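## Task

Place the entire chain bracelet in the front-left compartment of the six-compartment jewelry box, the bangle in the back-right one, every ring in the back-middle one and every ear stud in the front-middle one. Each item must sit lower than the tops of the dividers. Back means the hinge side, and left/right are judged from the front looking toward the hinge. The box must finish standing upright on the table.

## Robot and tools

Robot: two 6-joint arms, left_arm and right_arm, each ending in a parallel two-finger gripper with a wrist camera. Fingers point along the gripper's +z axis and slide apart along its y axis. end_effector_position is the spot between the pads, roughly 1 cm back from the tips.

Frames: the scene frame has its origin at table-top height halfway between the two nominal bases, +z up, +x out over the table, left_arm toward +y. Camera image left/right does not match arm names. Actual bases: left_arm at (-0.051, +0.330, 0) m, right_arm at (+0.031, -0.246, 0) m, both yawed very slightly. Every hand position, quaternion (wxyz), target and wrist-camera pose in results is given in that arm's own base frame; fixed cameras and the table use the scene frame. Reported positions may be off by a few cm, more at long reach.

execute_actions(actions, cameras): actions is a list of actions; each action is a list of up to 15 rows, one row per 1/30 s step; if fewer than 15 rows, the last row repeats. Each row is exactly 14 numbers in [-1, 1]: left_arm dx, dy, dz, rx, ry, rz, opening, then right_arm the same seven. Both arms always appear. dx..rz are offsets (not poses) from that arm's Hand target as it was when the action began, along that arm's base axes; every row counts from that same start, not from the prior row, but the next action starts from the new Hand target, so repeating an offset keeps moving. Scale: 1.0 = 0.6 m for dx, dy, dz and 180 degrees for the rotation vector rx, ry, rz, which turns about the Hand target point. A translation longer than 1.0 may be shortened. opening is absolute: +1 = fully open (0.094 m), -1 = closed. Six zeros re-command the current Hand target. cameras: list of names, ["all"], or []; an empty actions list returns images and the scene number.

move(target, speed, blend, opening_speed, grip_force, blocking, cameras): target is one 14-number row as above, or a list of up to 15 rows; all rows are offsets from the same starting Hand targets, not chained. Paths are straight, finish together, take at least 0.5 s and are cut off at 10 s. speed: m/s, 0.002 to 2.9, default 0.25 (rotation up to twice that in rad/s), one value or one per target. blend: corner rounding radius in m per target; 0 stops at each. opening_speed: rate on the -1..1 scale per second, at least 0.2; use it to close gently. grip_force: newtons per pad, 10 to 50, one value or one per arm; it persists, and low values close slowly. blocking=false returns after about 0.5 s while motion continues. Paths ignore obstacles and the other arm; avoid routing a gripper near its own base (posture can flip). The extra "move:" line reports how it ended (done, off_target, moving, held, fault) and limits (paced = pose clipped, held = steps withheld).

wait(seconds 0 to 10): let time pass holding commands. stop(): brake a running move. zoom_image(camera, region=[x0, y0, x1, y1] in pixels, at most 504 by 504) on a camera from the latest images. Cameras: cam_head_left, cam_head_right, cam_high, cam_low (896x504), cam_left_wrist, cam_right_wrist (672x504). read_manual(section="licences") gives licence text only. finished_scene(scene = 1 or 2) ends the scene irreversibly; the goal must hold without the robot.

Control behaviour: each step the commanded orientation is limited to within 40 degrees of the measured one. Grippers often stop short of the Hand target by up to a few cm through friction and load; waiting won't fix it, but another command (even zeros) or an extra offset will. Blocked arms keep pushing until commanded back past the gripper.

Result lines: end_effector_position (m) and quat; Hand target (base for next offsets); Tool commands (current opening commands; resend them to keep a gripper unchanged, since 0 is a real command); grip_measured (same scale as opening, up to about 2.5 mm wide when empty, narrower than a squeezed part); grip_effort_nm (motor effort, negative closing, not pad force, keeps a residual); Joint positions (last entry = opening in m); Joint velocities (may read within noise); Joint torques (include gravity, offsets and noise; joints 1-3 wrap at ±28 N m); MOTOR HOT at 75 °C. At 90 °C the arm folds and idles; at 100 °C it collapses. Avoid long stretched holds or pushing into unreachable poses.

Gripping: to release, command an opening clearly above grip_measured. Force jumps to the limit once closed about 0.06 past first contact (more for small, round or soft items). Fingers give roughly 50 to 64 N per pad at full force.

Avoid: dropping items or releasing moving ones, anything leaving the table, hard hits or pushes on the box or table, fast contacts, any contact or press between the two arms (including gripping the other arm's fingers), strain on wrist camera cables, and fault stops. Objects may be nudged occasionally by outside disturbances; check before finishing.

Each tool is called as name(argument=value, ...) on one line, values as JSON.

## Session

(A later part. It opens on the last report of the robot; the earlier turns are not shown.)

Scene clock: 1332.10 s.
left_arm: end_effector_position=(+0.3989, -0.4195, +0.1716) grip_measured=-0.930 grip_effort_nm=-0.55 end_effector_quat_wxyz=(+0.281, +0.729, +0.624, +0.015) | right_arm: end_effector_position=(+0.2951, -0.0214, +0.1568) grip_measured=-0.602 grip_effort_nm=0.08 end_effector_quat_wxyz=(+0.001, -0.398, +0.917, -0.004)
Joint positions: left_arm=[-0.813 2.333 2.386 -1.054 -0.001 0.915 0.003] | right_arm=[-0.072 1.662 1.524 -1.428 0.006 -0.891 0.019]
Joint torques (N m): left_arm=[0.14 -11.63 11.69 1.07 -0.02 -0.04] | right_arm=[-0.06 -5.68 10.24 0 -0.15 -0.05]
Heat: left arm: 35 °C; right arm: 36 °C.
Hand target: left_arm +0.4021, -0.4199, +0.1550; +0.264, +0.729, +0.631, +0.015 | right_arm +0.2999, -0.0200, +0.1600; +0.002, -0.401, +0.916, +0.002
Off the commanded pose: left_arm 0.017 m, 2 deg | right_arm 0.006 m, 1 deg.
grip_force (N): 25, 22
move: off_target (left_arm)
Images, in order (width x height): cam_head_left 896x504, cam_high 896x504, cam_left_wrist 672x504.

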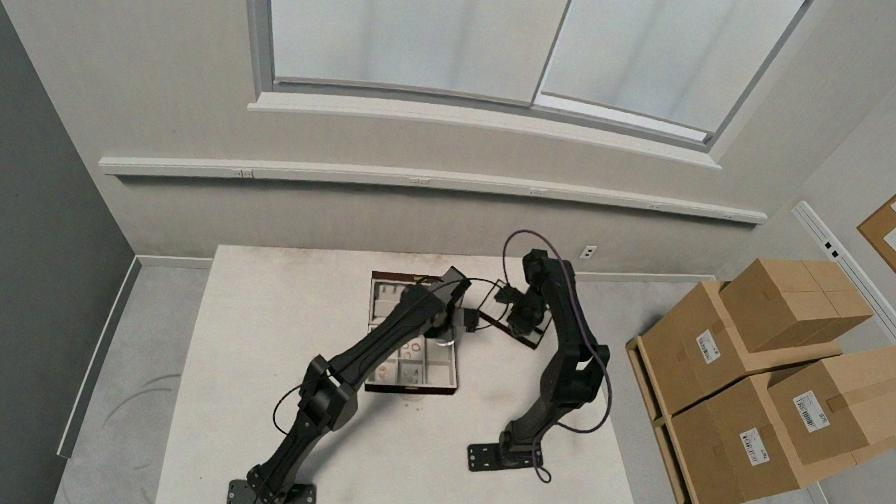

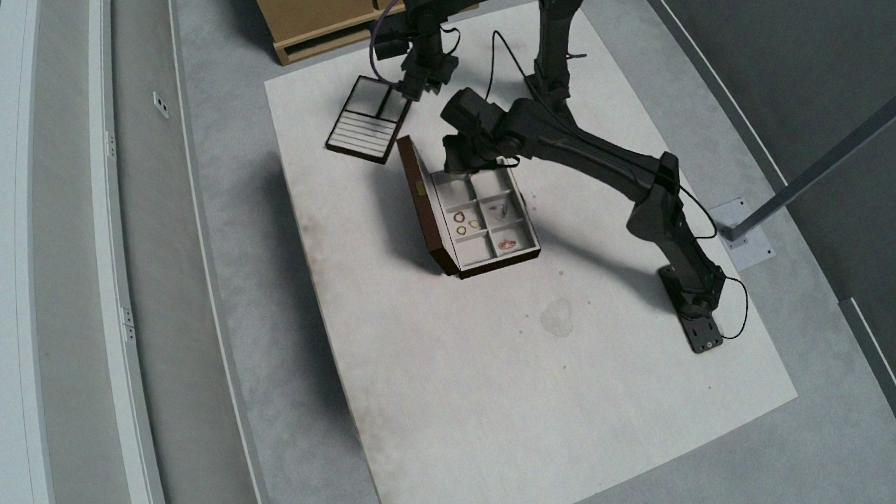

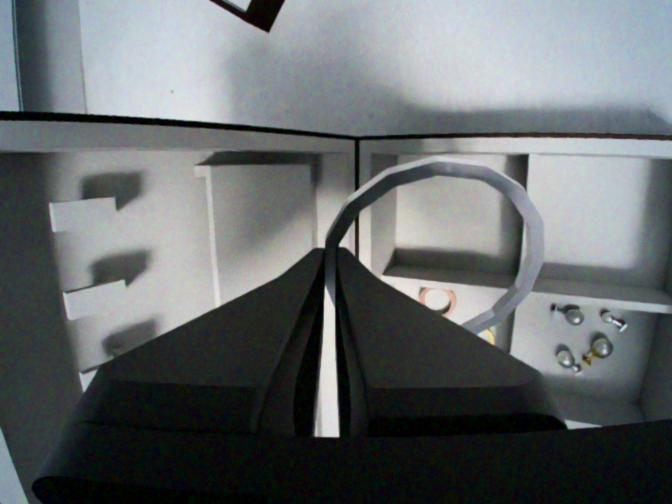

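move(target=[0.0042, -0.0043, -0.0833, -0.0028, -0.0342, -0.0003, -1, 0, 0, 0, 0, 0, 0, -0.6], speed=0.08, cameras=["cam_left_wrist"])

Scene clock: 1424.27 s.
left_arm: end_effector_position=(+0.4063, -0.4219, +0.0833) grip_measured=-0.935 grip_effort_nm=-0.55 end_effector_quat_wxyz=(+0.282, +0.729, +0.622, +0.048) | right_arm: end_effector_position=(+0.2951, -0.0214, +0.1568) grip_measured=-0.602 grip_effort_nm=0.08 end_effector_quat_wxyz=(+0.001, -0.398, +0.917, -0.004)
Joint positions: left_arm=[-0.828 2.31 1.987 -0.671 -0.072 0.923 0.003] | right_arm=[-0.072 1.662 1.524 -1.428 0.006 -0.891 0.019]
Joint torques (N m): left_arm=[-0.47 -19.45 8.35 1.27 -0.09 0.05] | right_arm=[-0.08 -5.68 10.22 -0.01 -0.15 -0.04]
Heat: left arm: 39 °C; right arm: 36 °C.
Hand target: left_arm +0.4046, -0.4226, +0.1051; +0.301, +0.726, +0.616, +0.052 | right_arm +0.2999, -0.0200, +0.1600; +0.002, -0.401, +0.916, +0.002
Off the commanded pose: left_arm 0.022 m, 2 deg | right_arm 0.006 m, 1 deg.
grip_force (N): 25, 22
move: off_target (left_arm)
Images, in order (width x height): cam_left_wrist 672x504.

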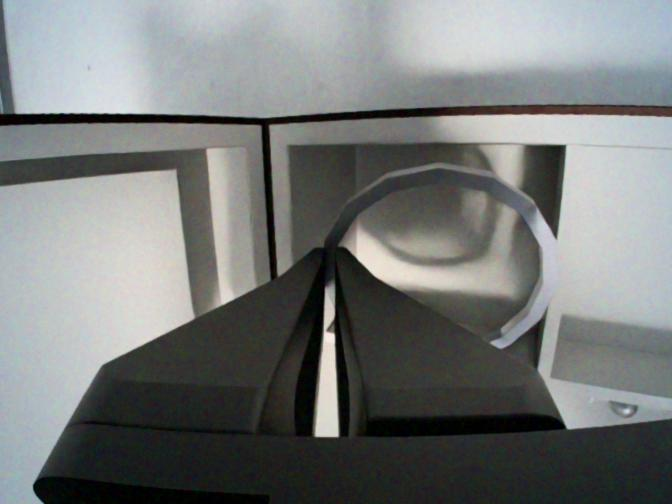

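zoom_image(camera="cam_left_wrist", region=[300, 100, 672, 420])

Scaled by 1.355 from the camera's 672x504 image, which has a finer 960x720 frame.

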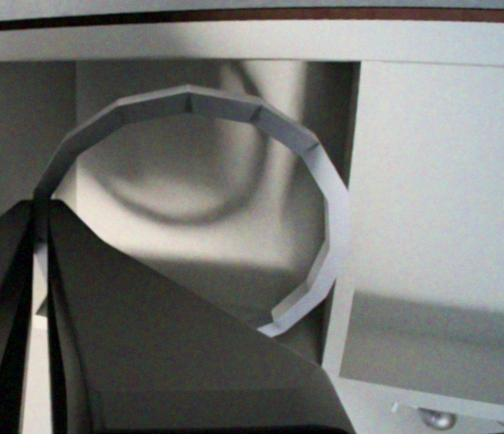

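move(target=[[0.003, -0.001, 0.045, 0, 0, 0, -1, 0, 0, 0, 0, 0, 0, -0.6], [0.0143, -0.0035, 0.052, -0.0481, 0.0038, -0.0282, -1, 0, 0, 0, 0, 0, 0, -0.6]], speed=0.08, cameras=["cam_left_wrist"])

Scene clock: 1626.67 s.
left_arm: end_effector_position=(+0.4158, -0.4264, +0.1142) grip_measured=-0.935 grip_effort_nm=-0.55 end_effector_quat_wxyz=(+0.335, +0.731, +0.594, -0.007) | right_arm: end_effector_position=(+0.2951, -0.0214, +0.1568) grip_measured=-0.602 grip_effort_nm=0.09 end_effector_quat_wxyz=(+0.001, -0.398, +0.917, -0.004)
Joint positions: left_arm=[-0.774 2.254 1.957 -0.594 0.086 0.973 0.003] | right_arm=[-0.072 1.662 1.524 -1.428 0.006 -0.891 0.019]
Joint torques (N m): left_arm=[0.57 -19.44 8.17 1.46 0.25 0.05] | right_arm=[-0.02 -5.71 10.22 -0.02 -0.15 -0.05]
Heat: left arm: 63 °C; right arm: 36 °C.
Hand target: left_arm +0.4132, -0.4247, +0.1363; +0.353, +0.728, +0.587, -0.013 | right_arm +0.2999, -0.0200, +0.1600; +0.002, -0.401, +0.916, +0.002
Off the commanded pose: left_arm 0.022 m, 2 deg | right_arm 0.006 m, 1 deg.
grip_force (N): 25, 22
move: off_target (left_arm)
Images, in order (width x height): cam_left_wrist 672x504.

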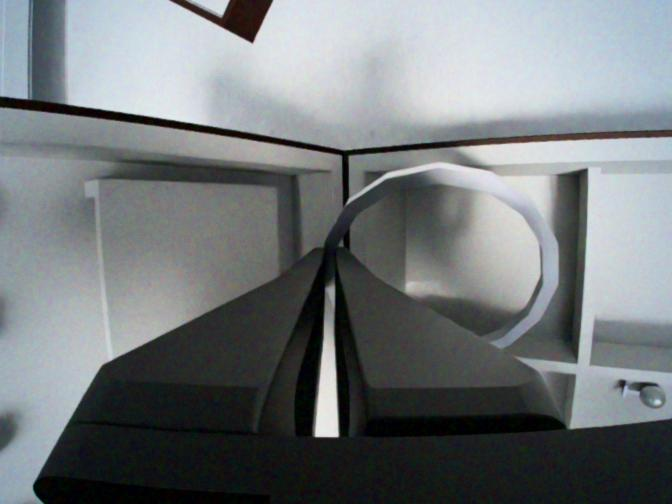

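execute_actions(actions=[], cameras=["cam_left_wrist", "cam_high"])

Scene clock: 1651.27 s.
left_arm: end_effector_position=(+0.4158, -0.4265, +0.1143) grip_measured=-0.935 grip_effort_nm=-0.55 end_effector_quat_wxyz=(+0.335, +0.731, +0.594, -0.007) | right_arm: end_effector_position=(+0.2951, -0.0214, +0.1568) grip_measured=-0.602 grip_effort_nm=0.08 end_effector_quat_wxyz=(+0.001, -0.398, +0.917, -0.004)
Joint positions: left_arm=[-0.774 2.254 1.957 -0.594 0.086 0.973 0.003] | right_arm=[-0.072 1.662 1.524 -1.428 0.006 -0.891 0.019]
Joint velocities: within noise
Joint torques (N m): left_arm=[0.44 -19.41 8.2 1.44 0.23 0.06] | right_arm=[-0.02 -5.7 10.21 -0.01 -0.15 -0.04]
Heat: left arm: 60 °C; right arm: 36 °C.
Hand target: left_arm +0.4132, -0.4247, +0.1363; +0.353, +0.728, +0.587, -0.013 | right_arm +0.2999, -0.0200, +0.1600; +0.002, -0.401, +0.916, +0.002
Tool commands: left_gripper/opening=-1.0 right_gripper/opening=-0.6
Off the commanded pose: left_arm 0.022 m, 2 deg | right_arm 0.006 m, 1 deg.
grip_force (N): 25, 22
Images, in order (width x height): cam_high 896x504, cam_left_wrist 672x504.

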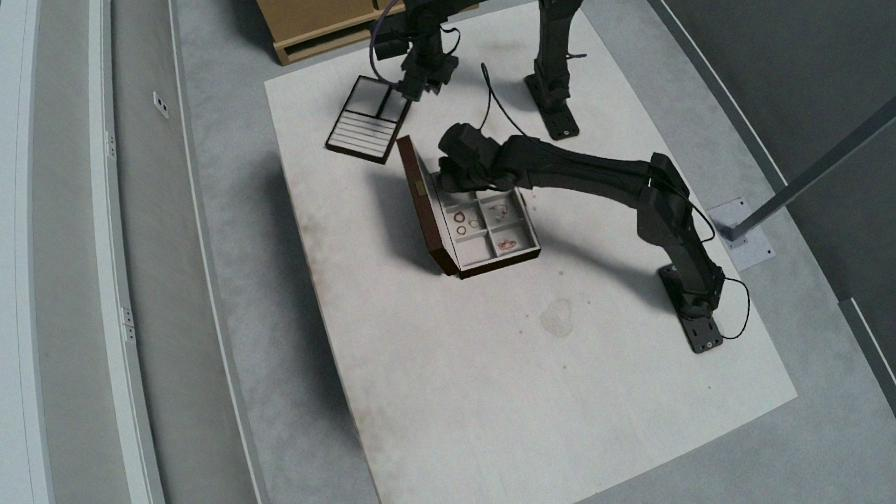

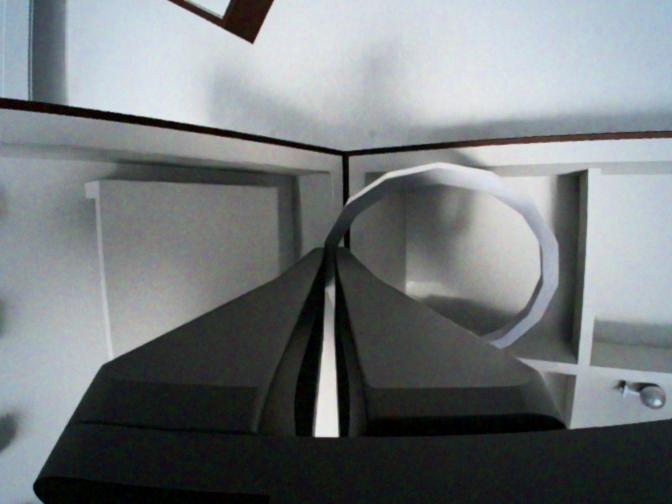

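zoom_image(camera="cam_left_wrist", region=[280, 110, 672, 430])

Scaled by 1.286 from the camera's 672x504 image, which has a finer 960x720 frame.

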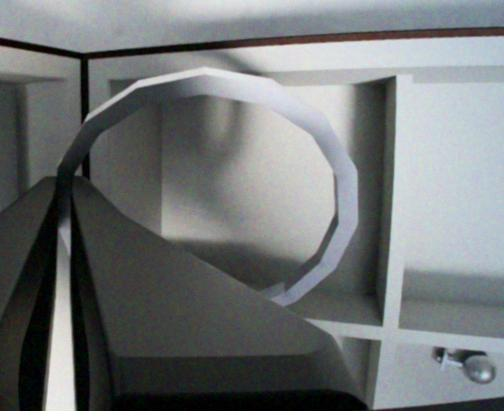

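zoom_image(camera="cam_left_wrist", region=[330, 110, 500, 230])

zoom_image(camera="cam_left_wrist", region=[480, 120, 650, 240])

Scaled by 2.965 from the camera's 672x504 image, which has a finer 960x720 frame.

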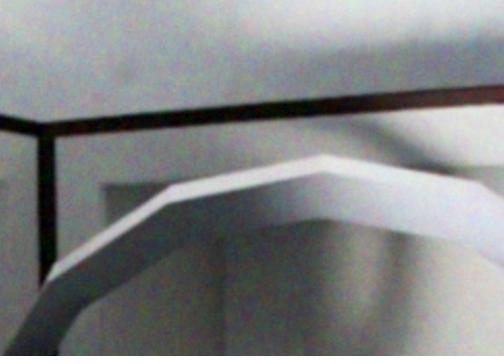

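Scaled by 2.965 from the camera's 672x504 image, which has a finer 960x720 frame.

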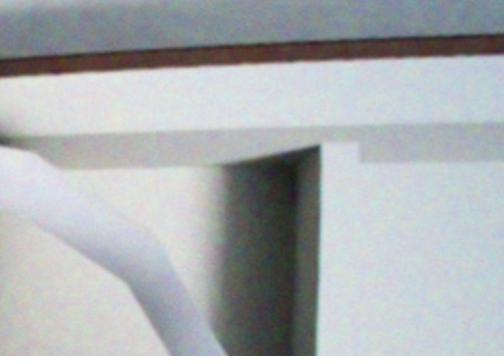

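move(target=[-0.0047, 0.0042, 0.0, -0.0554, 0.0039, 0.0, -1, 0, 0, 0, 0, 0, 0, -0.6], speed=0.08, cameras=["cam_left_wrist"])

Scene clock: 1813.27 s.
left_arm: end_effector_position=(+0.4134, -0.4243, +0.1151) grip_measured=-0.935 grip_effort_nm=-0.55 end_effector_quat_wxyz=(+0.395, +0.702, +0.590, -0.060) | right_arm: end_effector_position=(+0.2951, -0.0214, +0.1568) grip_measured=-0.602 grip_effort_nm=0.08 end_effector_quat_wxyz=(+0.001, -0.398, +0.917, -0.004)
Joint positions: left_arm=[-0.737 2.162 1.717 -0.325 0.208 0.918 0.003] | right_arm=[-0.072 1.662 1.524 -1.428 0.006 -0.891 0.019]
Joint torques (N m): left_arm=[0.46 -18.62 8.2 1.59 0.33 -0.11] | right_arm=[-0.06 -5.7 10.24 -0.01 -0.14 -0.04]
Heat: left arm: 63 °C; right arm: 37 °C.
Hand target: left_arm +0.4103, -0.4221, +0.1363; +0.411, +0.695, +0.586, -0.068 | right_arm +0.2999, -0.0200, +0.1600; +0.002, -0.401, +0.916, +0.002
Off the commanded pose: left_arm 0.022 m, 2 deg | right_arm 0.006 m, 1 deg.
grip_force (N): 25, 22
move: off_target (left_arm)
Images, in order (width x height): cam_left_wrist 672x504.

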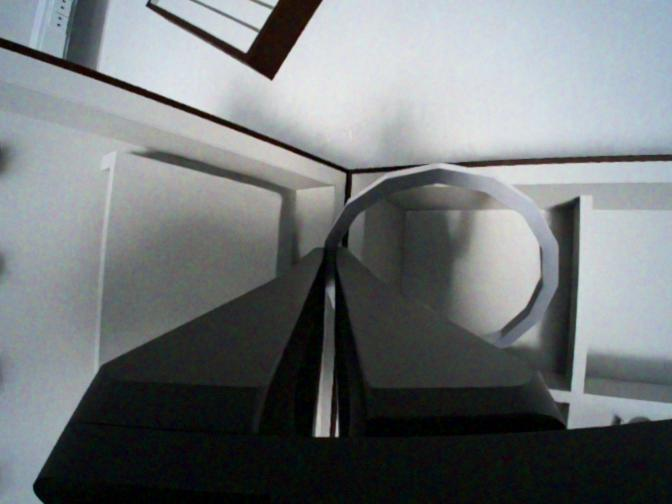

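zoom_image(camera="cam_left_wrist", region=[320, 140, 630, 420])

Scaled by 1.626 from the camera's 672x504 image, which has a finer 960x720 frame.

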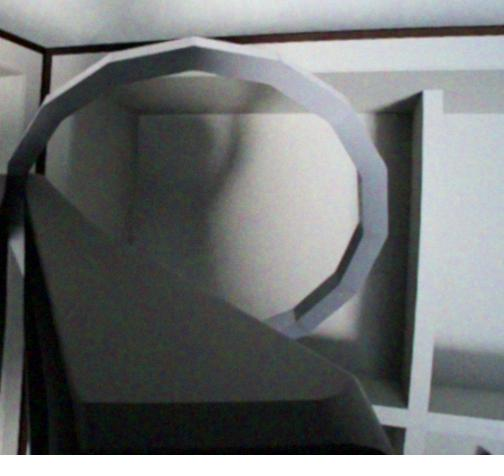

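zoom_image(camera="cam_left_wrist", region=[480, 310, 640, 430])

zoom_image(camera="cam_left_wrist", region=[320, 140, 490, 260])

Scaled by 3.150 from the camera's 672x504 image, which has a finer 960x720 frame.

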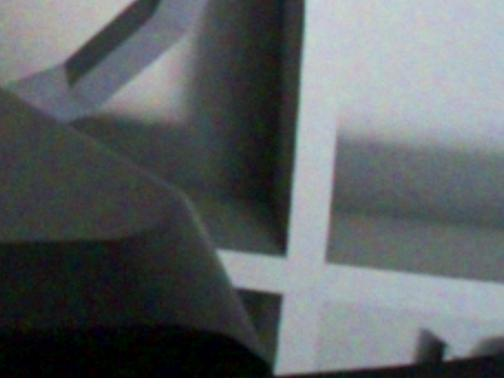

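Scaled by 2.965 from the camera's 672x504 image, which has a finer 960x720 frame.

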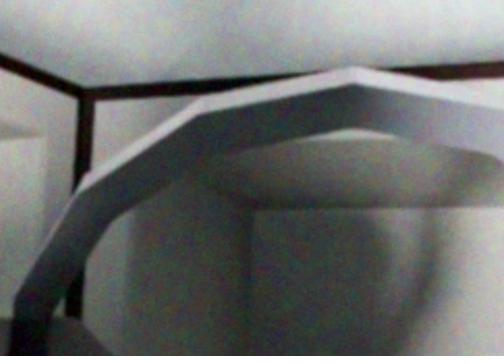

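move(target=[0, 0, -0.0333, 0, 0, 0, -1, 0, 0, 0, 0, 0, 0, -0.6], speed=0.06, cameras=["cam_left_wrist"])

Scene clock: 1898.93 s.
left_arm: end_effector_position=(+0.4129, -0.4239, +0.1040) grip_measured=-0.935 grip_effort_nm=-0.55 end_effector_quat_wxyz=(+0.402, +0.700, +0.587, -0.060) | right_arm: end_effector_position=(+0.2951, -0.0214, +0.1568) grip_measured=-0.602 grip_effort_nm=0.09 end_effector_quat_wxyz=(+0.001, -0.398, +0.917, -0.004)
Joint positions: left_arm=[-0.737 2.162 1.661 -0.253 0.209 0.917 0.003] | right_arm=[-0.072 1.662 1.524 -1.428 0.006 -0.891 0.019]
Joint torques (N m): left_arm=[0.53 -17.11 8.23 1.58 0.3 -0.07] | right_arm=[-0.05 -5.71 10.21 -0.02 -0.14 -0.06]
Heat: left arm: 60 °C; right arm: 37 °C.
Hand target: left_arm +0.4104, -0.4221, +0.1163; +0.411, +0.695, +0.586, -0.068 | right_arm +0.2999, -0.0200, +0.1600; +0.002, -0.401, +0.916, +0.002
Off the commanded pose: left_arm 0.013 m, 2 deg | right_arm 0.006 m, 1 deg.
grip_force (N): 25, 22
move: off_target (left_arm)
Images, in order (width x height): cam_left_wrist 672x504.

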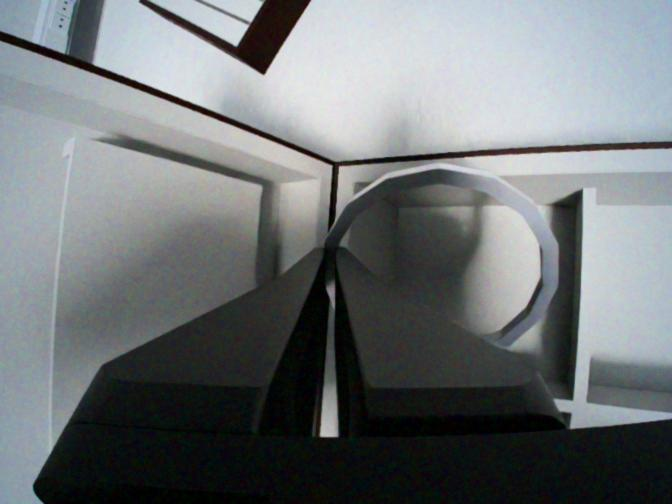

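move(target=[0, 0, -0.0333, 0, 0, 0, -1, 0, 0, 0, 0, 0, 0, -0.6], speed=0.06, cameras=["cam_left_wrist"])

Scene clock: 1905.23 s.
left_arm: end_effector_position=(+0.4131, -0.4241, +0.0963) grip_measured=-0.935 grip_effort_nm=-0.55 end_effector_quat_wxyz=(+0.412, +0.697, +0.584, -0.058) | right_arm: end_effector_position=(+0.2951, -0.0214, +0.1568) grip_measured=-0.602 grip_effort_nm=0.08 end_effector_quat_wxyz=(+0.001, -0.398, +0.917, -0.004)
Joint positions: left_arm=[-0.737 2.162 1.613 -0.183 0.209 0.917 0.003] | right_arm=[-0.072 1.662 1.524 -1.428 0.006 -0.891 0.019]
Joint torques (N m): left_arm=[0.55 -15.05 8.21 1.59 0.3 -0.1] | right_arm=[-0.05 -5.7 10.22 -0.02 -0.14 -0.04]
Heat: left arm: 60 °C; right arm: 37 °C.
Hand target: left_arm +0.4104, -0.4221, +0.0964; +0.411, +0.695, +0.586, -0.068 | right_arm +0.2999, -0.0200, +0.1600; +0.002, -0.401, +0.916, +0.002
Off the commanded pose: left_arm 0.003 m, 1 deg | right_arm 0.006 m, 1 deg.
grip_force (N): 25, 22
move: done
Images, in order (width x height): cam_left_wrist 672x504.

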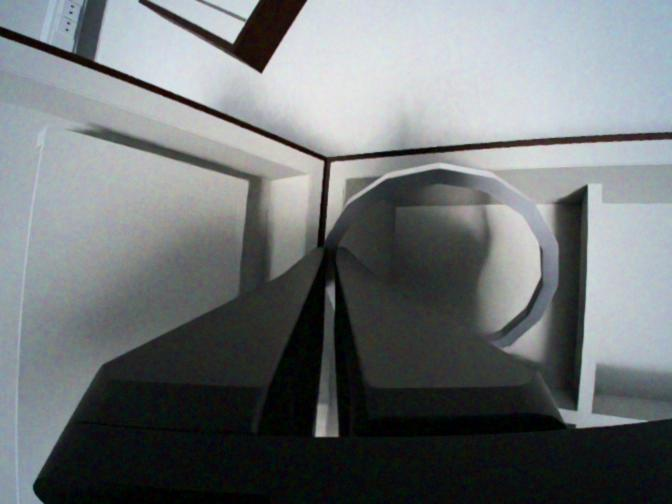

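zoom_image(camera="cam_left_wrist", region=[310, 130, 630, 430])

Scaled by 1.575 from the camera's 672x504 image, which has a finer 960x720 frame.

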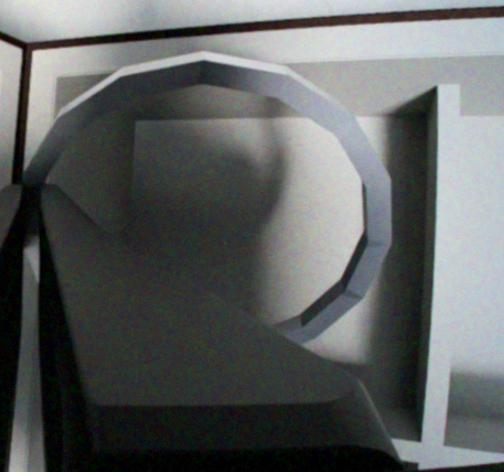

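move(target=[-0.0053, 0.0130, 0.0367, 0, 0, 0.0933, -1, 0, 0, 0, 0, 0, 0, -0.6], speed=0.08, cameras=["cam_left_wrist"])

Scene clock: 1994.57 s.
left_arm: end_effector_position=(+0.4119, -0.4173, +0.1010) grip_measured=-0.935 grip_effort_nm=-0.55 end_effector_quat_wxyz=(+0.409, +0.608, +0.681, -0.007) | right_arm: end_effector_position=(+0.2951, -0.0214, +0.1568) grip_measured=-0.602 grip_effort_nm=0.09 end_effector_quat_wxyz=(+0.001, -0.398, +0.917, -0.004)
Joint positions: left_arm=[-0.808 2.124 1.581 -0.186 -0.046 0.671 0.003] | right_arm=[-0.072 1.662 1.524 -1.428 0.006 -0.891 0.019]
Joint torques (N m): left_arm=[-0.47 -17.98 8.51 1.47 -0.1 -0.07] | right_arm=[-0.06 -5.7 10.22 -0.02 -0.14 -0.05]
Heat: left arm: 55 °C; right arm: 37 °C.
Hand target: left_arm +0.4071, -0.4145, +0.1183; +0.417, +0.602, +0.681, -0.007 | right_arm +0.2999, -0.0200, +0.1600; +0.002, -0.401, +0.916, +0.002
Off the commanded pose: left_arm 0.018 m, 1 deg | right_arm 0.006 m, 1 deg.
grip_force (N): 25, 22
move: off_target (left_arm)
Images, in order (width x height): cam_left_wrist 672x504.

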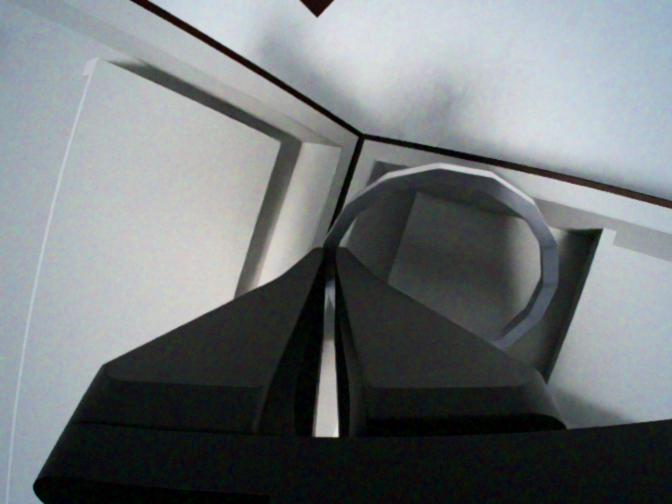

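zoom_image(camera="cam_left_wrist", region=[320, 120, 650, 420])

Scaled by 1.527 from the camera's 672x504 image, which has a finer 960x720 frame.

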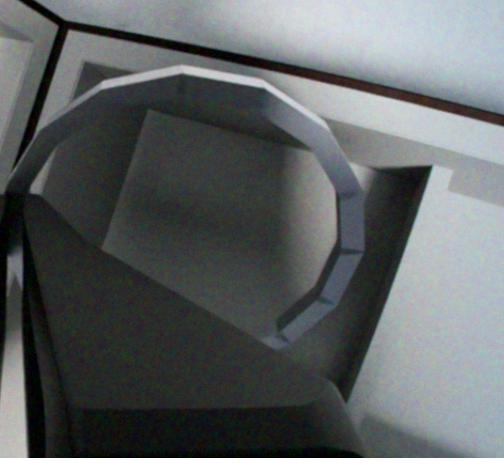

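move(target=[-0.0067, 0.0032, -0.0333, 0, 0, 0, -1, 0, 0, 0, 0, 0, 0, -0.6], speed=0.06, cameras=["cam_left_wrist"])

Scene clock: 2091.80 s.
left_arm: end_effector_position=(+0.4069, -0.4112, +0.0827) grip_measured=-0.935 grip_effort_nm=-0.55 end_effector_quat_wxyz=(+0.404, +0.608, +0.684, -0.006) | right_arm: end_effector_position=(+0.2951, -0.0214, +0.1568) grip_measured=-0.602 grip_effort_nm=0.09 end_effector_quat_wxyz=(+0.001, -0.398, +0.917, -0.004)
Joint positions: left_arm=[-0.808 2.124 1.512 -0.129 -0.049 0.668 0.003] | right_arm=[-0.072 1.662 1.524 -1.428 0.006 -0.891 0.019]
Joint torques (N m): left_arm=[-0.91 -17.1 8.08 1.66 -0.07 -0.09] | right_arm=[-0.08 -5.7 10.21 -0.01 -0.15 -0.05]
Heat: left arm: 66 °C; right arm: 37 °C.
Hand target: left_arm +0.4031, -0.4124, +0.0983; +0.417, +0.602, +0.681, -0.007 | right_arm +0.2999, -0.0200, +0.1600; +0.002, -0.401, +0.916, +0.002
Off the commanded pose: left_arm 0.016 m, 2 deg | right_arm 0.006 m, 1 deg.
grip_force (N): 25, 22
move: off_target (left_arm)
Images, in order (width x height): cam_left_wrist 672x504.

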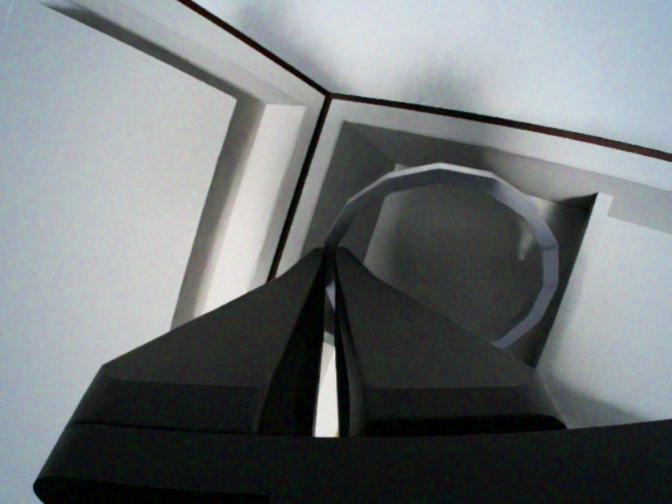

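move(target=[0.0012, -0.0042, -0.0133, 0, 0, 0, -1, 0, 0, 0, 0, 0, 0, -0.6], speed=0.06, cameras=["cam_left_wrist"])

Scene clock: 2104.00 s.
left_arm: end_effector_position=(+0.4080, -0.4153, +0.0869) grip_measured=-0.935 grip_effort_nm=-0.55 end_effector_quat_wxyz=(+0.414, +0.605, +0.680, -0.007) | right_arm: end_effector_position=(+0.2951, -0.0214, +0.1568) grip_measured=-0.602 grip_effort_nm=0.08 end_effector_quat_wxyz=(+0.001, -0.398, +0.917, -0.004)
Joint positions: left_arm=[-0.812 2.124 1.512 -0.106 -0.051 0.666 0.003] | right_arm=[-0.072 1.662 1.524 -1.428 0.006 -0.891 0.019]
Joint torques (N m): left_arm=[-0.66 -15.42 7.82 1.68 -0.07 -0.1] | right_arm=[-0.03 -5.7 10.24 -0.02 -0.14 -0.05]
Heat: left arm: 65 °C; right arm: 37 °C.
Hand target: left_arm +0.4039, -0.4149, +0.0903; +0.417, +0.602, +0.681, -0.007 | right_arm +0.2999, -0.0200, +0.1600; +0.002, -0.401, +0.916, +0.002
Off the commanded pose: left_arm 0.005 m, 1 deg | right_arm 0.006 m, 1 deg.
grip_force (N): 25, 22
move: done
Images, in order (width x height): cam_left_wrist 672x504.

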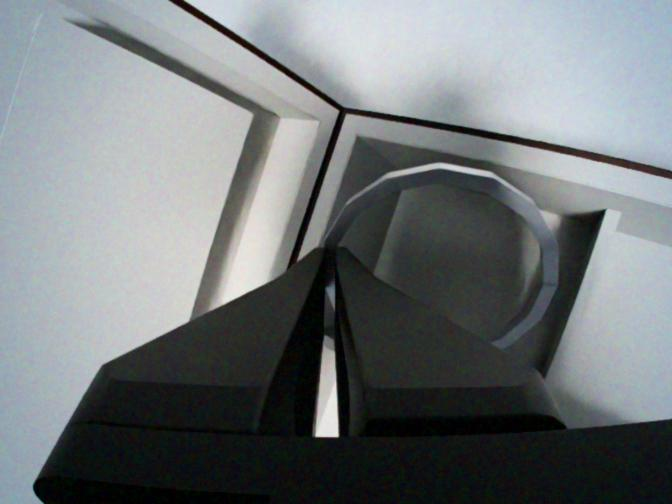

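zoom_image(camera="cam_left_wrist", region=[300, 100, 630, 400])

Scaled by 1.527 from the camera's 672x504 image, which has a finer 960x720 frame.

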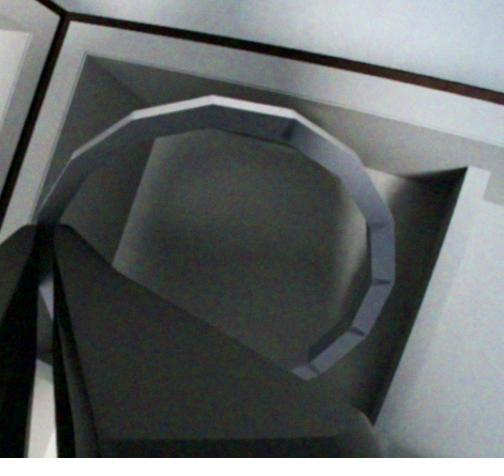

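zoom_image(camera="cam_left_wrist", region=[280, 200, 380, 300])

Scaled by 5.040 from the camera's 672x504 image, which has a finer 960x720 frame.

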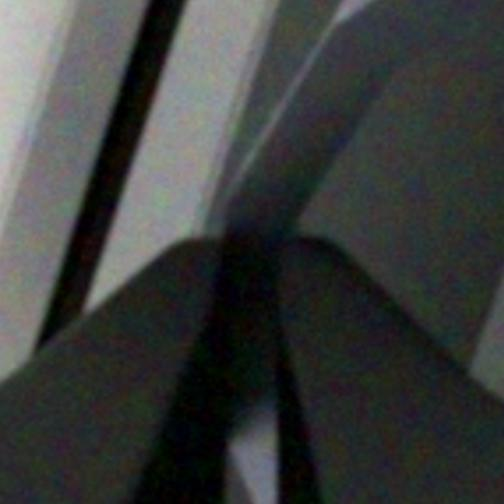

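move(target=[-0.0008, 0.0, -0.0167, 0, 0, 0, -1, 0, 0, 0, 0, 0, 0, -0.6], speed=0.05)

Scene clock: 2139.53 s.
left_arm: end_effector_position=(+0.4077, -0.4148, +0.0832) grip_measured=-0.935 grip_effort_nm=-0.55 end_effector_quat_wxyz=(+0.419, +0.603, +0.679, -0.007) | right_arm: end_effector_position=(+0.2951, -0.0214, +0.1568) grip_measured=-0.602 grip_effort_nm=0.08 end_effector_quat_wxyz=(+0.001, -0.398, +0.917, -0.004)
Joint positions: left_arm=[-0.812 2.124 1.487 -0.071 -0.052 0.666 0.003] | right_arm=[-0.072 1.662 1.524 -1.428 0.006 -0.891 0.019]
Joint torques (N m): left_arm=[-0.72 -14.23 8.03 1.7 -0.1 -0.1] | right_arm=[-0.05 -5.65 10.21 -0.02 -0.14 -0.03]
Heat: left arm: 61 °C; right arm: 37 °C.
Hand target: left_arm +0.4034, -0.4149, +0.0803; +0.417, +0.602, +0.681, -0.007 | right_arm +0.2999, -0.0200, +0.1600; +0.002, -0.401, +0.916, +0.002
Off the commanded pose: left_arm 0.005 m, 0 deg | right_arm 0.006 m, 1 deg.
grip_force (N): 25, 22
move: done

move(target=[-0.0003, -0.0005, -0.0167, 0, 0, 0, -1, 0, 0, 0, 0, 0, 0, -0.6], speed=0.05)

Scene clock: 2144.70 s.
left_arm: end_effector_position=(+0.4083, -0.4153, +0.0820) grip_measured=-0.935 grip_effort_nm=-0.55 end_effector_quat_wxyz=(+0.426, +0.601, +0.676, -0.007) | right_arm: end_effector_position=(+0.2951, -0.0214, +0.1568) grip_measured=-0.602 grip_effort_nm=0.08 end_effector_quat_wxyz=(+0.001, -0.398, +0.917, -0.004)
Joint positions: left_arm=[-0.812 2.124 1.469 -0.037 -0.053 0.665 0.003] | right_arm=[-0.072 1.662 1.524 -1.428 0.006 -0.891 0.019]
Joint torques (N m): left_arm=[-0.77 -12.89 7.91 1.7 -0.09 -0.1] | right_arm=[-0.06 -5.7 10.21 -0.02 -0.14 -0.04]
Heat: left arm: 60 °C; right arm: 37 °C.
Hand target: left_arm +0.4033, -0.4152, +0.0704; +0.417, +0.602, +0.681, -0.007 | right_arm +0.2999, -0.0200, +0.1600; +0.002, -0.401, +0.916, +0.002
Off the commanded pose: left_arm 0.013 m, 1 deg | right_arm 0.006 m, 1 deg.
grip_force (N): 25, 22
move: off_target (left_arm)

move(target=[-0.0007, 0.0, -0.0067, 0, 0, 0, -1, 0, 0, 0, 0, 0, 0, -0.6], speed=0.03)

Scene clock: 2155.73 s.
left_arm: end_effector_position=(+0.4070, -0.4163, +0.0808) grip_measured=-0.935 grip_effort_nm=-0.55 end_effector_quat_wxyz=(+0.428, +0.601, +0.675, -0.008) | right_arm: end_effector_position=(+0.2951, -0.0214, +0.1568) grip_measured=-0.602 grip_effort_nm=0.09 end_effector_quat_wxyz=(+0.001, -0.398, +0.917, -0.004)
Joint positions: left_arm=[-0.815 2.124 1.46 -0.023 -0.053 0.665 0.003] | right_arm=[-0.072 1.662 1.524 -1.428 0.006 -0.891 0.019]
Joint torques (N m): left_arm=[-0.65 -12.42 7.87 1.7 -0.09 -0.08] | right_arm=[-0.05 -5.65 10.19 -0.01 -0.15 -0.04]
Heat: left arm: 58 °C; right arm: 37 °C.
Hand target: left_arm +0.4028, -0.4153, +0.0663; +0.417, +0.602, +0.681, -0.007 | right_arm +0.2999, -0.0200, +0.1600; +0.002, -0.401, +0.916, +0.002
Off the commanded pose: left_arm 0.015 m, 1 deg | right_arm 0.006 m, 1 deg.
grip_force (N): 25, 22
move: off_target (left_arm)

move(target=[0.0003, 0.0008, -0.0083, 0, 0, 0, -1, 0, 0, 0, 0, 0, 0, -0.6], speed=0.03)

Scene clock: 2166.20 s.
left_arm: end_effector_position=(+0.4070, -0.4163, +0.0798) grip_measured=-0.935 grip_effort_nm=-0.55 end_effector_quat_wxyz=(+0.431, +0.600, +0.674, -0.008) | right_arm: end_effector_position=(+0.2951, -0.0214, +0.1568) grip_measured=-0.602 grip_effort_nm=0.08 end_effector_quat_wxyz=(+0.001, -0.398, +0.917, -0.004)
Joint positions: left_arm=[-0.815 2.124 1.45 -0.006 -0.053 0.665 0.003] | right_arm=[-0.072 1.662 1.524 -1.428 0.006 -0.891 0.019]
Joint torques (N m): left_arm=[-0.43 -11.78 7.98 1.75 -0.09 -0.09] | right_arm=[-0.06 -5.67 10.21 -0.03 -0.14 -0.05]
Heat: left arm: 56 °C; right arm: 37 °C.
Hand target: left_arm +0.4030, -0.4148, +0.0613; +0.417, +0.602, +0.681, -0.007 | right_arm +0.2999, -0.0200, +0.1600; +0.002, -0.401, +0.916, +0.002
Off the commanded pose: left_arm 0.019 m, 2 deg | right_arm 0.006 m, 1 deg.
grip_force (N): 25, 22
move: off_target (left_arm)

move(target=[0.0, 0.0, -0.005, 0, 0, 0, -1, 0, 0, 0, 0, 0, 0, -0.6], speed=0.02)

Scene clock: 2220.03 s.
left_arm: end_effector_position=(+0.4070, -0.4164, +0.0793) grip_measured=-0.935 grip_effort_nm=-0.55 end_effector_quat_wxyz=(+0.433, +0.599, +0.673, -0.009) | right_arm: end_effector_position=(+0.2951, -0.0214, +0.1568) grip_measured=-0.602 grip_effort_nm=0.08 end_effector_quat_wxyz=(+0.001, -0.398, +0.917, -0.004)
Joint positions: left_arm=[-0.815 2.124 1.444 0.004 -0.053 0.665 0.003] | right_arm=[-0.072 1.662 1.524 -1.428 0.006 -0.891 0.019]
Joint torques (N m): left_arm=[-0.5 -11.48 8.01 1.7 -0.09 -0.07] | right_arm=[-0.06 -5.72 10.21 -0.01 -0.15 -0.04]
Heat: left arm: 51 °C; right arm: 37 °C.
Hand target: left_arm +0.4030, -0.4148, +0.0584; +0.417, +0.602, +0.681, -0.007 | right_arm +0.2999, -0.0200, +0.1600; +0.002, -0.401, +0.916, +0.002
Off the commanded pose: left_arm 0.021 m, 2 deg | right_arm 0.006 m, 1 deg.
grip_force (N): 25, 22
move: off_target (left_arm)

move(target=[0.0, 0.0, -0.005, 0, 0, 0, -1, 0, 0, 0, 0, 0, 0, -0.6], speed=0.02)

Scene clock: 2224.10 s.
left_arm: end_effector_position=(+0.4071, -0.4165, +0.0789) grip_measured=-0.935 grip_effort_nm=-0.55 end_effector_quat_wxyz=(+0.435, +0.598, +0.673, -0.009) | right_arm: end_effector_position=(+0.2951, -0.0214, +0.1568) grip_measured=-0.602 grip_effort_nm=0.08 end_effector_quat_wxyz=(+0.001, -0.398, +0.917, -0.004)
Joint positions: left_arm=[-0.815 2.124 1.438 0.014 -0.053 0.665 0.003] | right_arm=[-0.072 1.662 1.524 -1.428 0.006 -0.891 0.019]
Joint torques (N m): left_arm=[-0.46 -11 7.8 1.72 -0.08 -0.08] | right_arm=[-0.03 -5.65 10.21 -0.02 -0.15 -0.05]
Heat: left arm: 51 °C; right arm: 37 °C.
Hand target: left_arm +0.4030, -0.4148, +0.0554; +0.417, +0.602, +0.681, -0.007 | right_arm +0.2999, -0.0200, +0.1600; +0.002, -0.401, +0.916, +0.002
Off the commanded pose: left_arm 0.024 m, 2 deg | right_arm 0.006 m, 1 deg.
grip_force (N): 25, 22
move: off_target (left_arm)

move(target=[0.0, 0.0, -0.005, 0, 0, 0, -1, 0, 0, 0, 0, 0, 0, -0.6], speed=0.02)

move(target=[0.0, 0.0, -0.004, 0, 0, 0, -1, 0, 0, 0, 0, 0, 0, -0.6], speed=0.02)

Scene clock: 2250.97 s.
left_arm: end_effector_position=(+0.4071, -0.4165, +0.0784) grip_measured=-0.935 grip_effort_nm=-0.55 end_effector_quat_wxyz=(+0.437, +0.598, +0.672, -0.009) | right_arm: end_effector_position=(+0.2951, -0.0214, +0.1568) grip_measured=-0.602 grip_effort_nm=0.08 end_effector_quat_wxyz=(+0.001, -0.398, +0.917, -0.004)
Joint positions: left_arm=[-0.815 2.124 1.432 0.024 -0.053 0.665 0.003] | right_arm=[-0.072 1.662 1.524 -1.428 0.006 -0.891 0.019]
Joint torques (N m): left_arm=[-0.44 -10.61 7.91 1.71 -0.09 -0.11] | right_arm=[-0.03 -5.71 10.24 -0.01 -0.15 -0.04]
Heat: left arm: 49 °C; right arm: 37 °C.
Hand target: left_arm +0.4030, -0.4148, +0.0523; +0.417, +0.602, +0.681, -0.007 | right_arm +0.2999, -0.0200, +0.1600; +0.002, -0.401, +0.916, +0.002
Off the commanded pose: left_arm 0.026 m, 3 deg | right_arm 0.006 m, 1 deg.
grip_force (N): 25, 22
move: off_target (left_arm)

Scene clock: 2251.67 s.
left_arm: end_effector_position=(+0.4079, -0.4174, +0.0800) grip_measured=-0.935 grip_effort_nm=-0.55 end_effector_quat_wxyz=(+0.441, +0.597, +0.671, -0.009) | right_arm: end_effector_position=(+0.2951, -0.0214, +0.1568) grip_measured=-0.602 grip_effort_nm=0.08 end_effector_quat_wxyz=(+0.001, -0.398, +0.917, -0.004)
Joint positions: left_arm=[-0.815 2.124 1.432 0.032 -0.053 0.665 0.003] | right_arm=[-0.072 1.662 1.524 -1.428 0.006 -0.891 0.019]
Joint torques (N m): left_arm=[-0.54 -10.4 7.53 1.74 -0.07 -0.09] | right_arm=[-0.02 -5.65 10.21 -0.01 -0.15 -0.05]
Heat: left arm: 49 °C; right arm: 37 °C.
Hand target: left_arm +0.4030, -0.4148, +0.0499; +0.417, +0.602, +0.681, -0.007 | right_arm +0.2999, -0.0200, +0.1600; +0.002, -0.401, +0.916, +0.002
Off the commanded pose: left_arm 0.031 m, 3 deg | right_arm 0.006 m, 1 deg.
grip_force (N): 25, 22
move: off_target (left_arm)

execute_actions(actions=[[[0,0,-0.0083,0,0,0,-1,0,0,0,0,0,0,-0.6],[0,0,-0.0167,0,0,0,-1,0,0,0,0,0,0,-0.6],[0,0,-0.0167,0,0,0,-1,0,0,0,0,0,0,-0.6],[0,0,-0.0167,0,0,0,-1,0,0,0,0,0,0,-0.6],[0,0,-0.0083,0,0,0,-1,0,0,0,0,0,0,-0.6],[0,0,0,0,0,0,-1,0,0,0,0,0,0,-0.6],[0,0,0.0083,0,0,0,-1,0,0,0,0,0,0,-0.6],[0,0,0.0167,0,0,0,-1,0,0,0,0,0,0,-0.6]]])

Scene clock: 2289.90 s.
left_arm: end_effector_position=(+0.4033, -0.4125, +0.0627) grip_measured=-0.935 grip_effort_nm=-0.55 end_effector_quat_wxyz=(+0.422, +0.603, +0.677, -0.008) | right_arm: end_effector_position=(+0.2951, -0.0214, +0.1568) grip_measured=-0.602 grip_effort_nm=0.09 end_effector_quat_wxyz=(+0.001, -0.398, +0.917, -0.004)
Joint positions: left_arm=[-0.815 2.139 1.417 0.02 -0.053 0.665 0.003] | right_arm=[-0.072 1.662 1.524 -1.428 0.006 -0.891 0.019]
Joint torques (N m): left_arm=[-0.44 -12.82 10.73 1.48 -0.08 -0.1] | right_arm=[-0.01 -5.72 10.22 -0.01 -0.14 -0.04]
Heat: left arm: 47 °C; right arm: 37 °C.
Hand target: left_arm +0.4030, -0.4148, +0.0601; +0.417, +0.602, +0.681, -0.007 | right_arm +0.2999, -0.0200, +0.1600; +0.002, -0.401, +0.916, +0.002
Off the commanded pose: left_arm 0.004 m, 1 deg | right_arm 0.006 m, 1 deg.
grip_force (N): 25, 22

wait(seconds=0, cameras=["cam_left_wrist"])

zoom_image(camera="cam_left_wrist", region=[280, 80, 630, 400])

Scene clock: 2294.90 s.
left_arm: end_effector_position=(+0.4033, -0.4124, +0.0627) grip_measured=-0.935 grip_effort_nm=-0.55 end_effector_quat_wxyz=(+0.421, +0.603, +0.677, -0.008) | right_arm: end_effector_position=(+0.2951, -0.0214, +0.1568) grip_measured=-0.602 grip_effort_nm=0.08 end_effector_quat_wxyz=(+0.001, -0.398, +0.917, -0.004)
Joint positions: left_arm=[-0.815 2.139 1.417 0.02 -0.053 0.665 0.003] | right_arm=[-0.072 1.662 1.524 -1.428 0.006 -0.891 0.019]
Joint torques (N m): left_arm=[-0.58 -12.71 10.7 1.49 -0.07 -0.08] | right_arm=[-0.03 -5.68 10.19 -0.01 -0.14 -0.04]
Heat: left arm: 46 °C; right arm: 37 °C.
Hand target: left_arm +0.4030, -0.4148, +0.0601; +0.417, +0.602, +0.681, -0.007 | right_arm +0.2999, -0.0200, +0.1600; +0.002, -0.401, +0.916, +0.002
Tool commands: left_gripper/opening=-1.0 right_gripper/opening=-0.6
Off the commanded pose: left_arm 0.004 m, 1 deg | right_arm 0.006 m, 1 deg.
grip_force (N): 25, 22
Images, in order (width x height): cam_left_wrist 672x504.

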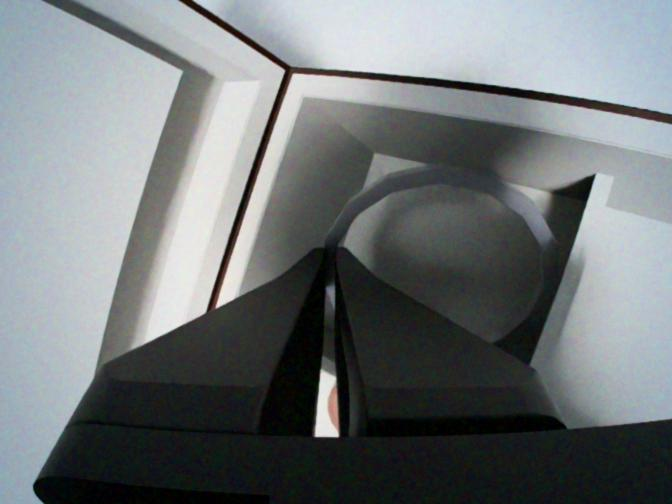

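Scaled by 1.440 from the camera's 672x504 image, which has a finer 960x720 frame.

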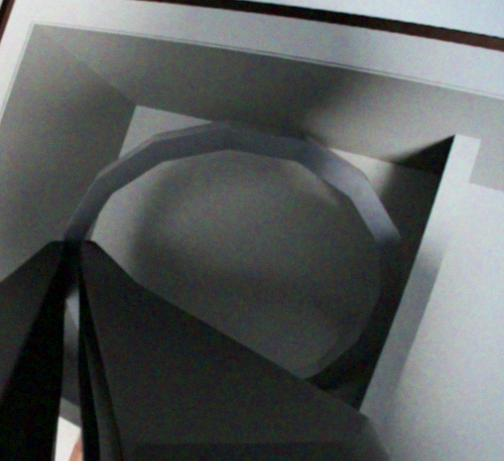

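move(target=[0, 0, 0, 0, 0, 0, -0.72, 0, 0, 0, 0, 0, 0, -0.6], opening_speed=0.3, speed=0.02, cameras=["cam_left_wrist"])

Scene clock: 2318.30 s.
left_arm: end_effector_position=(+0.4032, -0.4124, +0.0626) grip_measured=-0.722 grip_effort_nm=0.14 end_effector_quat_wxyz=(+0.421, +0.603, +0.677, -0.008) | right_arm: end_effector_position=(+0.2951, -0.0214, +0.1568) grip_measured=-0.602 grip_effort_nm=0.08 end_effector_quat_wxyz=(+0.001, -0.398, +0.917, -0.004)
Joint positions: left_arm=[-0.815 2.139 1.417 0.02 -0.053 0.665 0.013] | right_arm=[-0.072 1.662 1.524 -1.428 0.006 -0.891 0.019]
Joint torques (N m): left_arm=[-0.43 -12.68 10.77 1.5 -0.08 -0.05] | right_arm=[-0.06 -5.7 10.22 -0.01 -0.14 -0.04]
Heat: left arm: 44 °C; right arm: 37 °C.
Hand target: left_arm +0.4030, -0.4148, +0.0600; +0.417, +0.602, +0.681, -0.007 | right_arm +0.2999, -0.0200, +0.1600; +0.002, -0.401, +0.916, +0.002
Off the commanded pose: left_arm 0.004 m, 1 deg | right_arm 0.006 m, 1 deg.
grip_force (N): 25, 22
move: done
Images, in order (width x height): cam_left_wrist 672x504.

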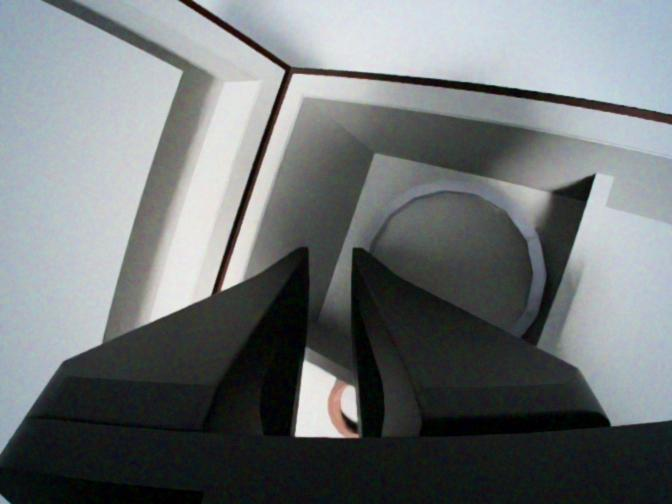

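move(target=[-0.010, 0.0067, 0.10, 0, 0, 0, -0.72, 0, 0, 0, 0, 0, 0, -0.6], speed=0.08, cameras=["cam_left_wrist"])

Scene clock: 2336.10 s.
left_arm: end_effector_position=(+0.3974, -0.4080, +0.0973) grip_measured=-0.722 grip_effort_nm=0.14 end_effector_quat_wxyz=(+0.402, +0.609, +0.684, -0.006) | right_arm: end_effector_position=(+0.2951, -0.0214, +0.1568) grip_measured=-0.602 grip_effort_nm=0.09 end_effector_quat_wxyz=(+0.001, -0.398, +0.917, -0.004)
Joint positions: left_arm=[-0.818 2.074 1.498 -0.169 -0.054 0.662 0.013] | right_arm=[-0.072 1.662 1.524 -1.428 0.006 -0.891 0.019]
Joint torques (N m): left_arm=[-0.58 -16.38 11.36 1.41 -0.1 -0.07] | right_arm=[-0.03 -5.71 10.24 -0.02 -0.14 -0.04]
Heat: left arm: 44 °C; right arm: 37 °C.
Hand target: left_arm +0.3969, -0.4108, +0.1199; +0.417, +0.602, +0.681, -0.007 | right_arm +0.2999, -0.0200, +0.1600; +0.002, -0.401, +0.916, +0.002
Off the commanded pose: left_arm 0.023 m, 2 deg | right_arm 0.006 m, 1 deg.
grip_force (N): 25, 22
move: off_target (left_arm)
Images, in order (width x height): cam_left_wrist 672x504.

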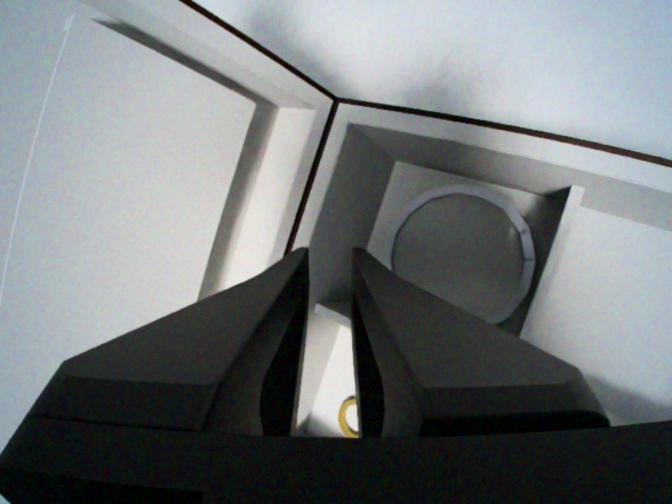

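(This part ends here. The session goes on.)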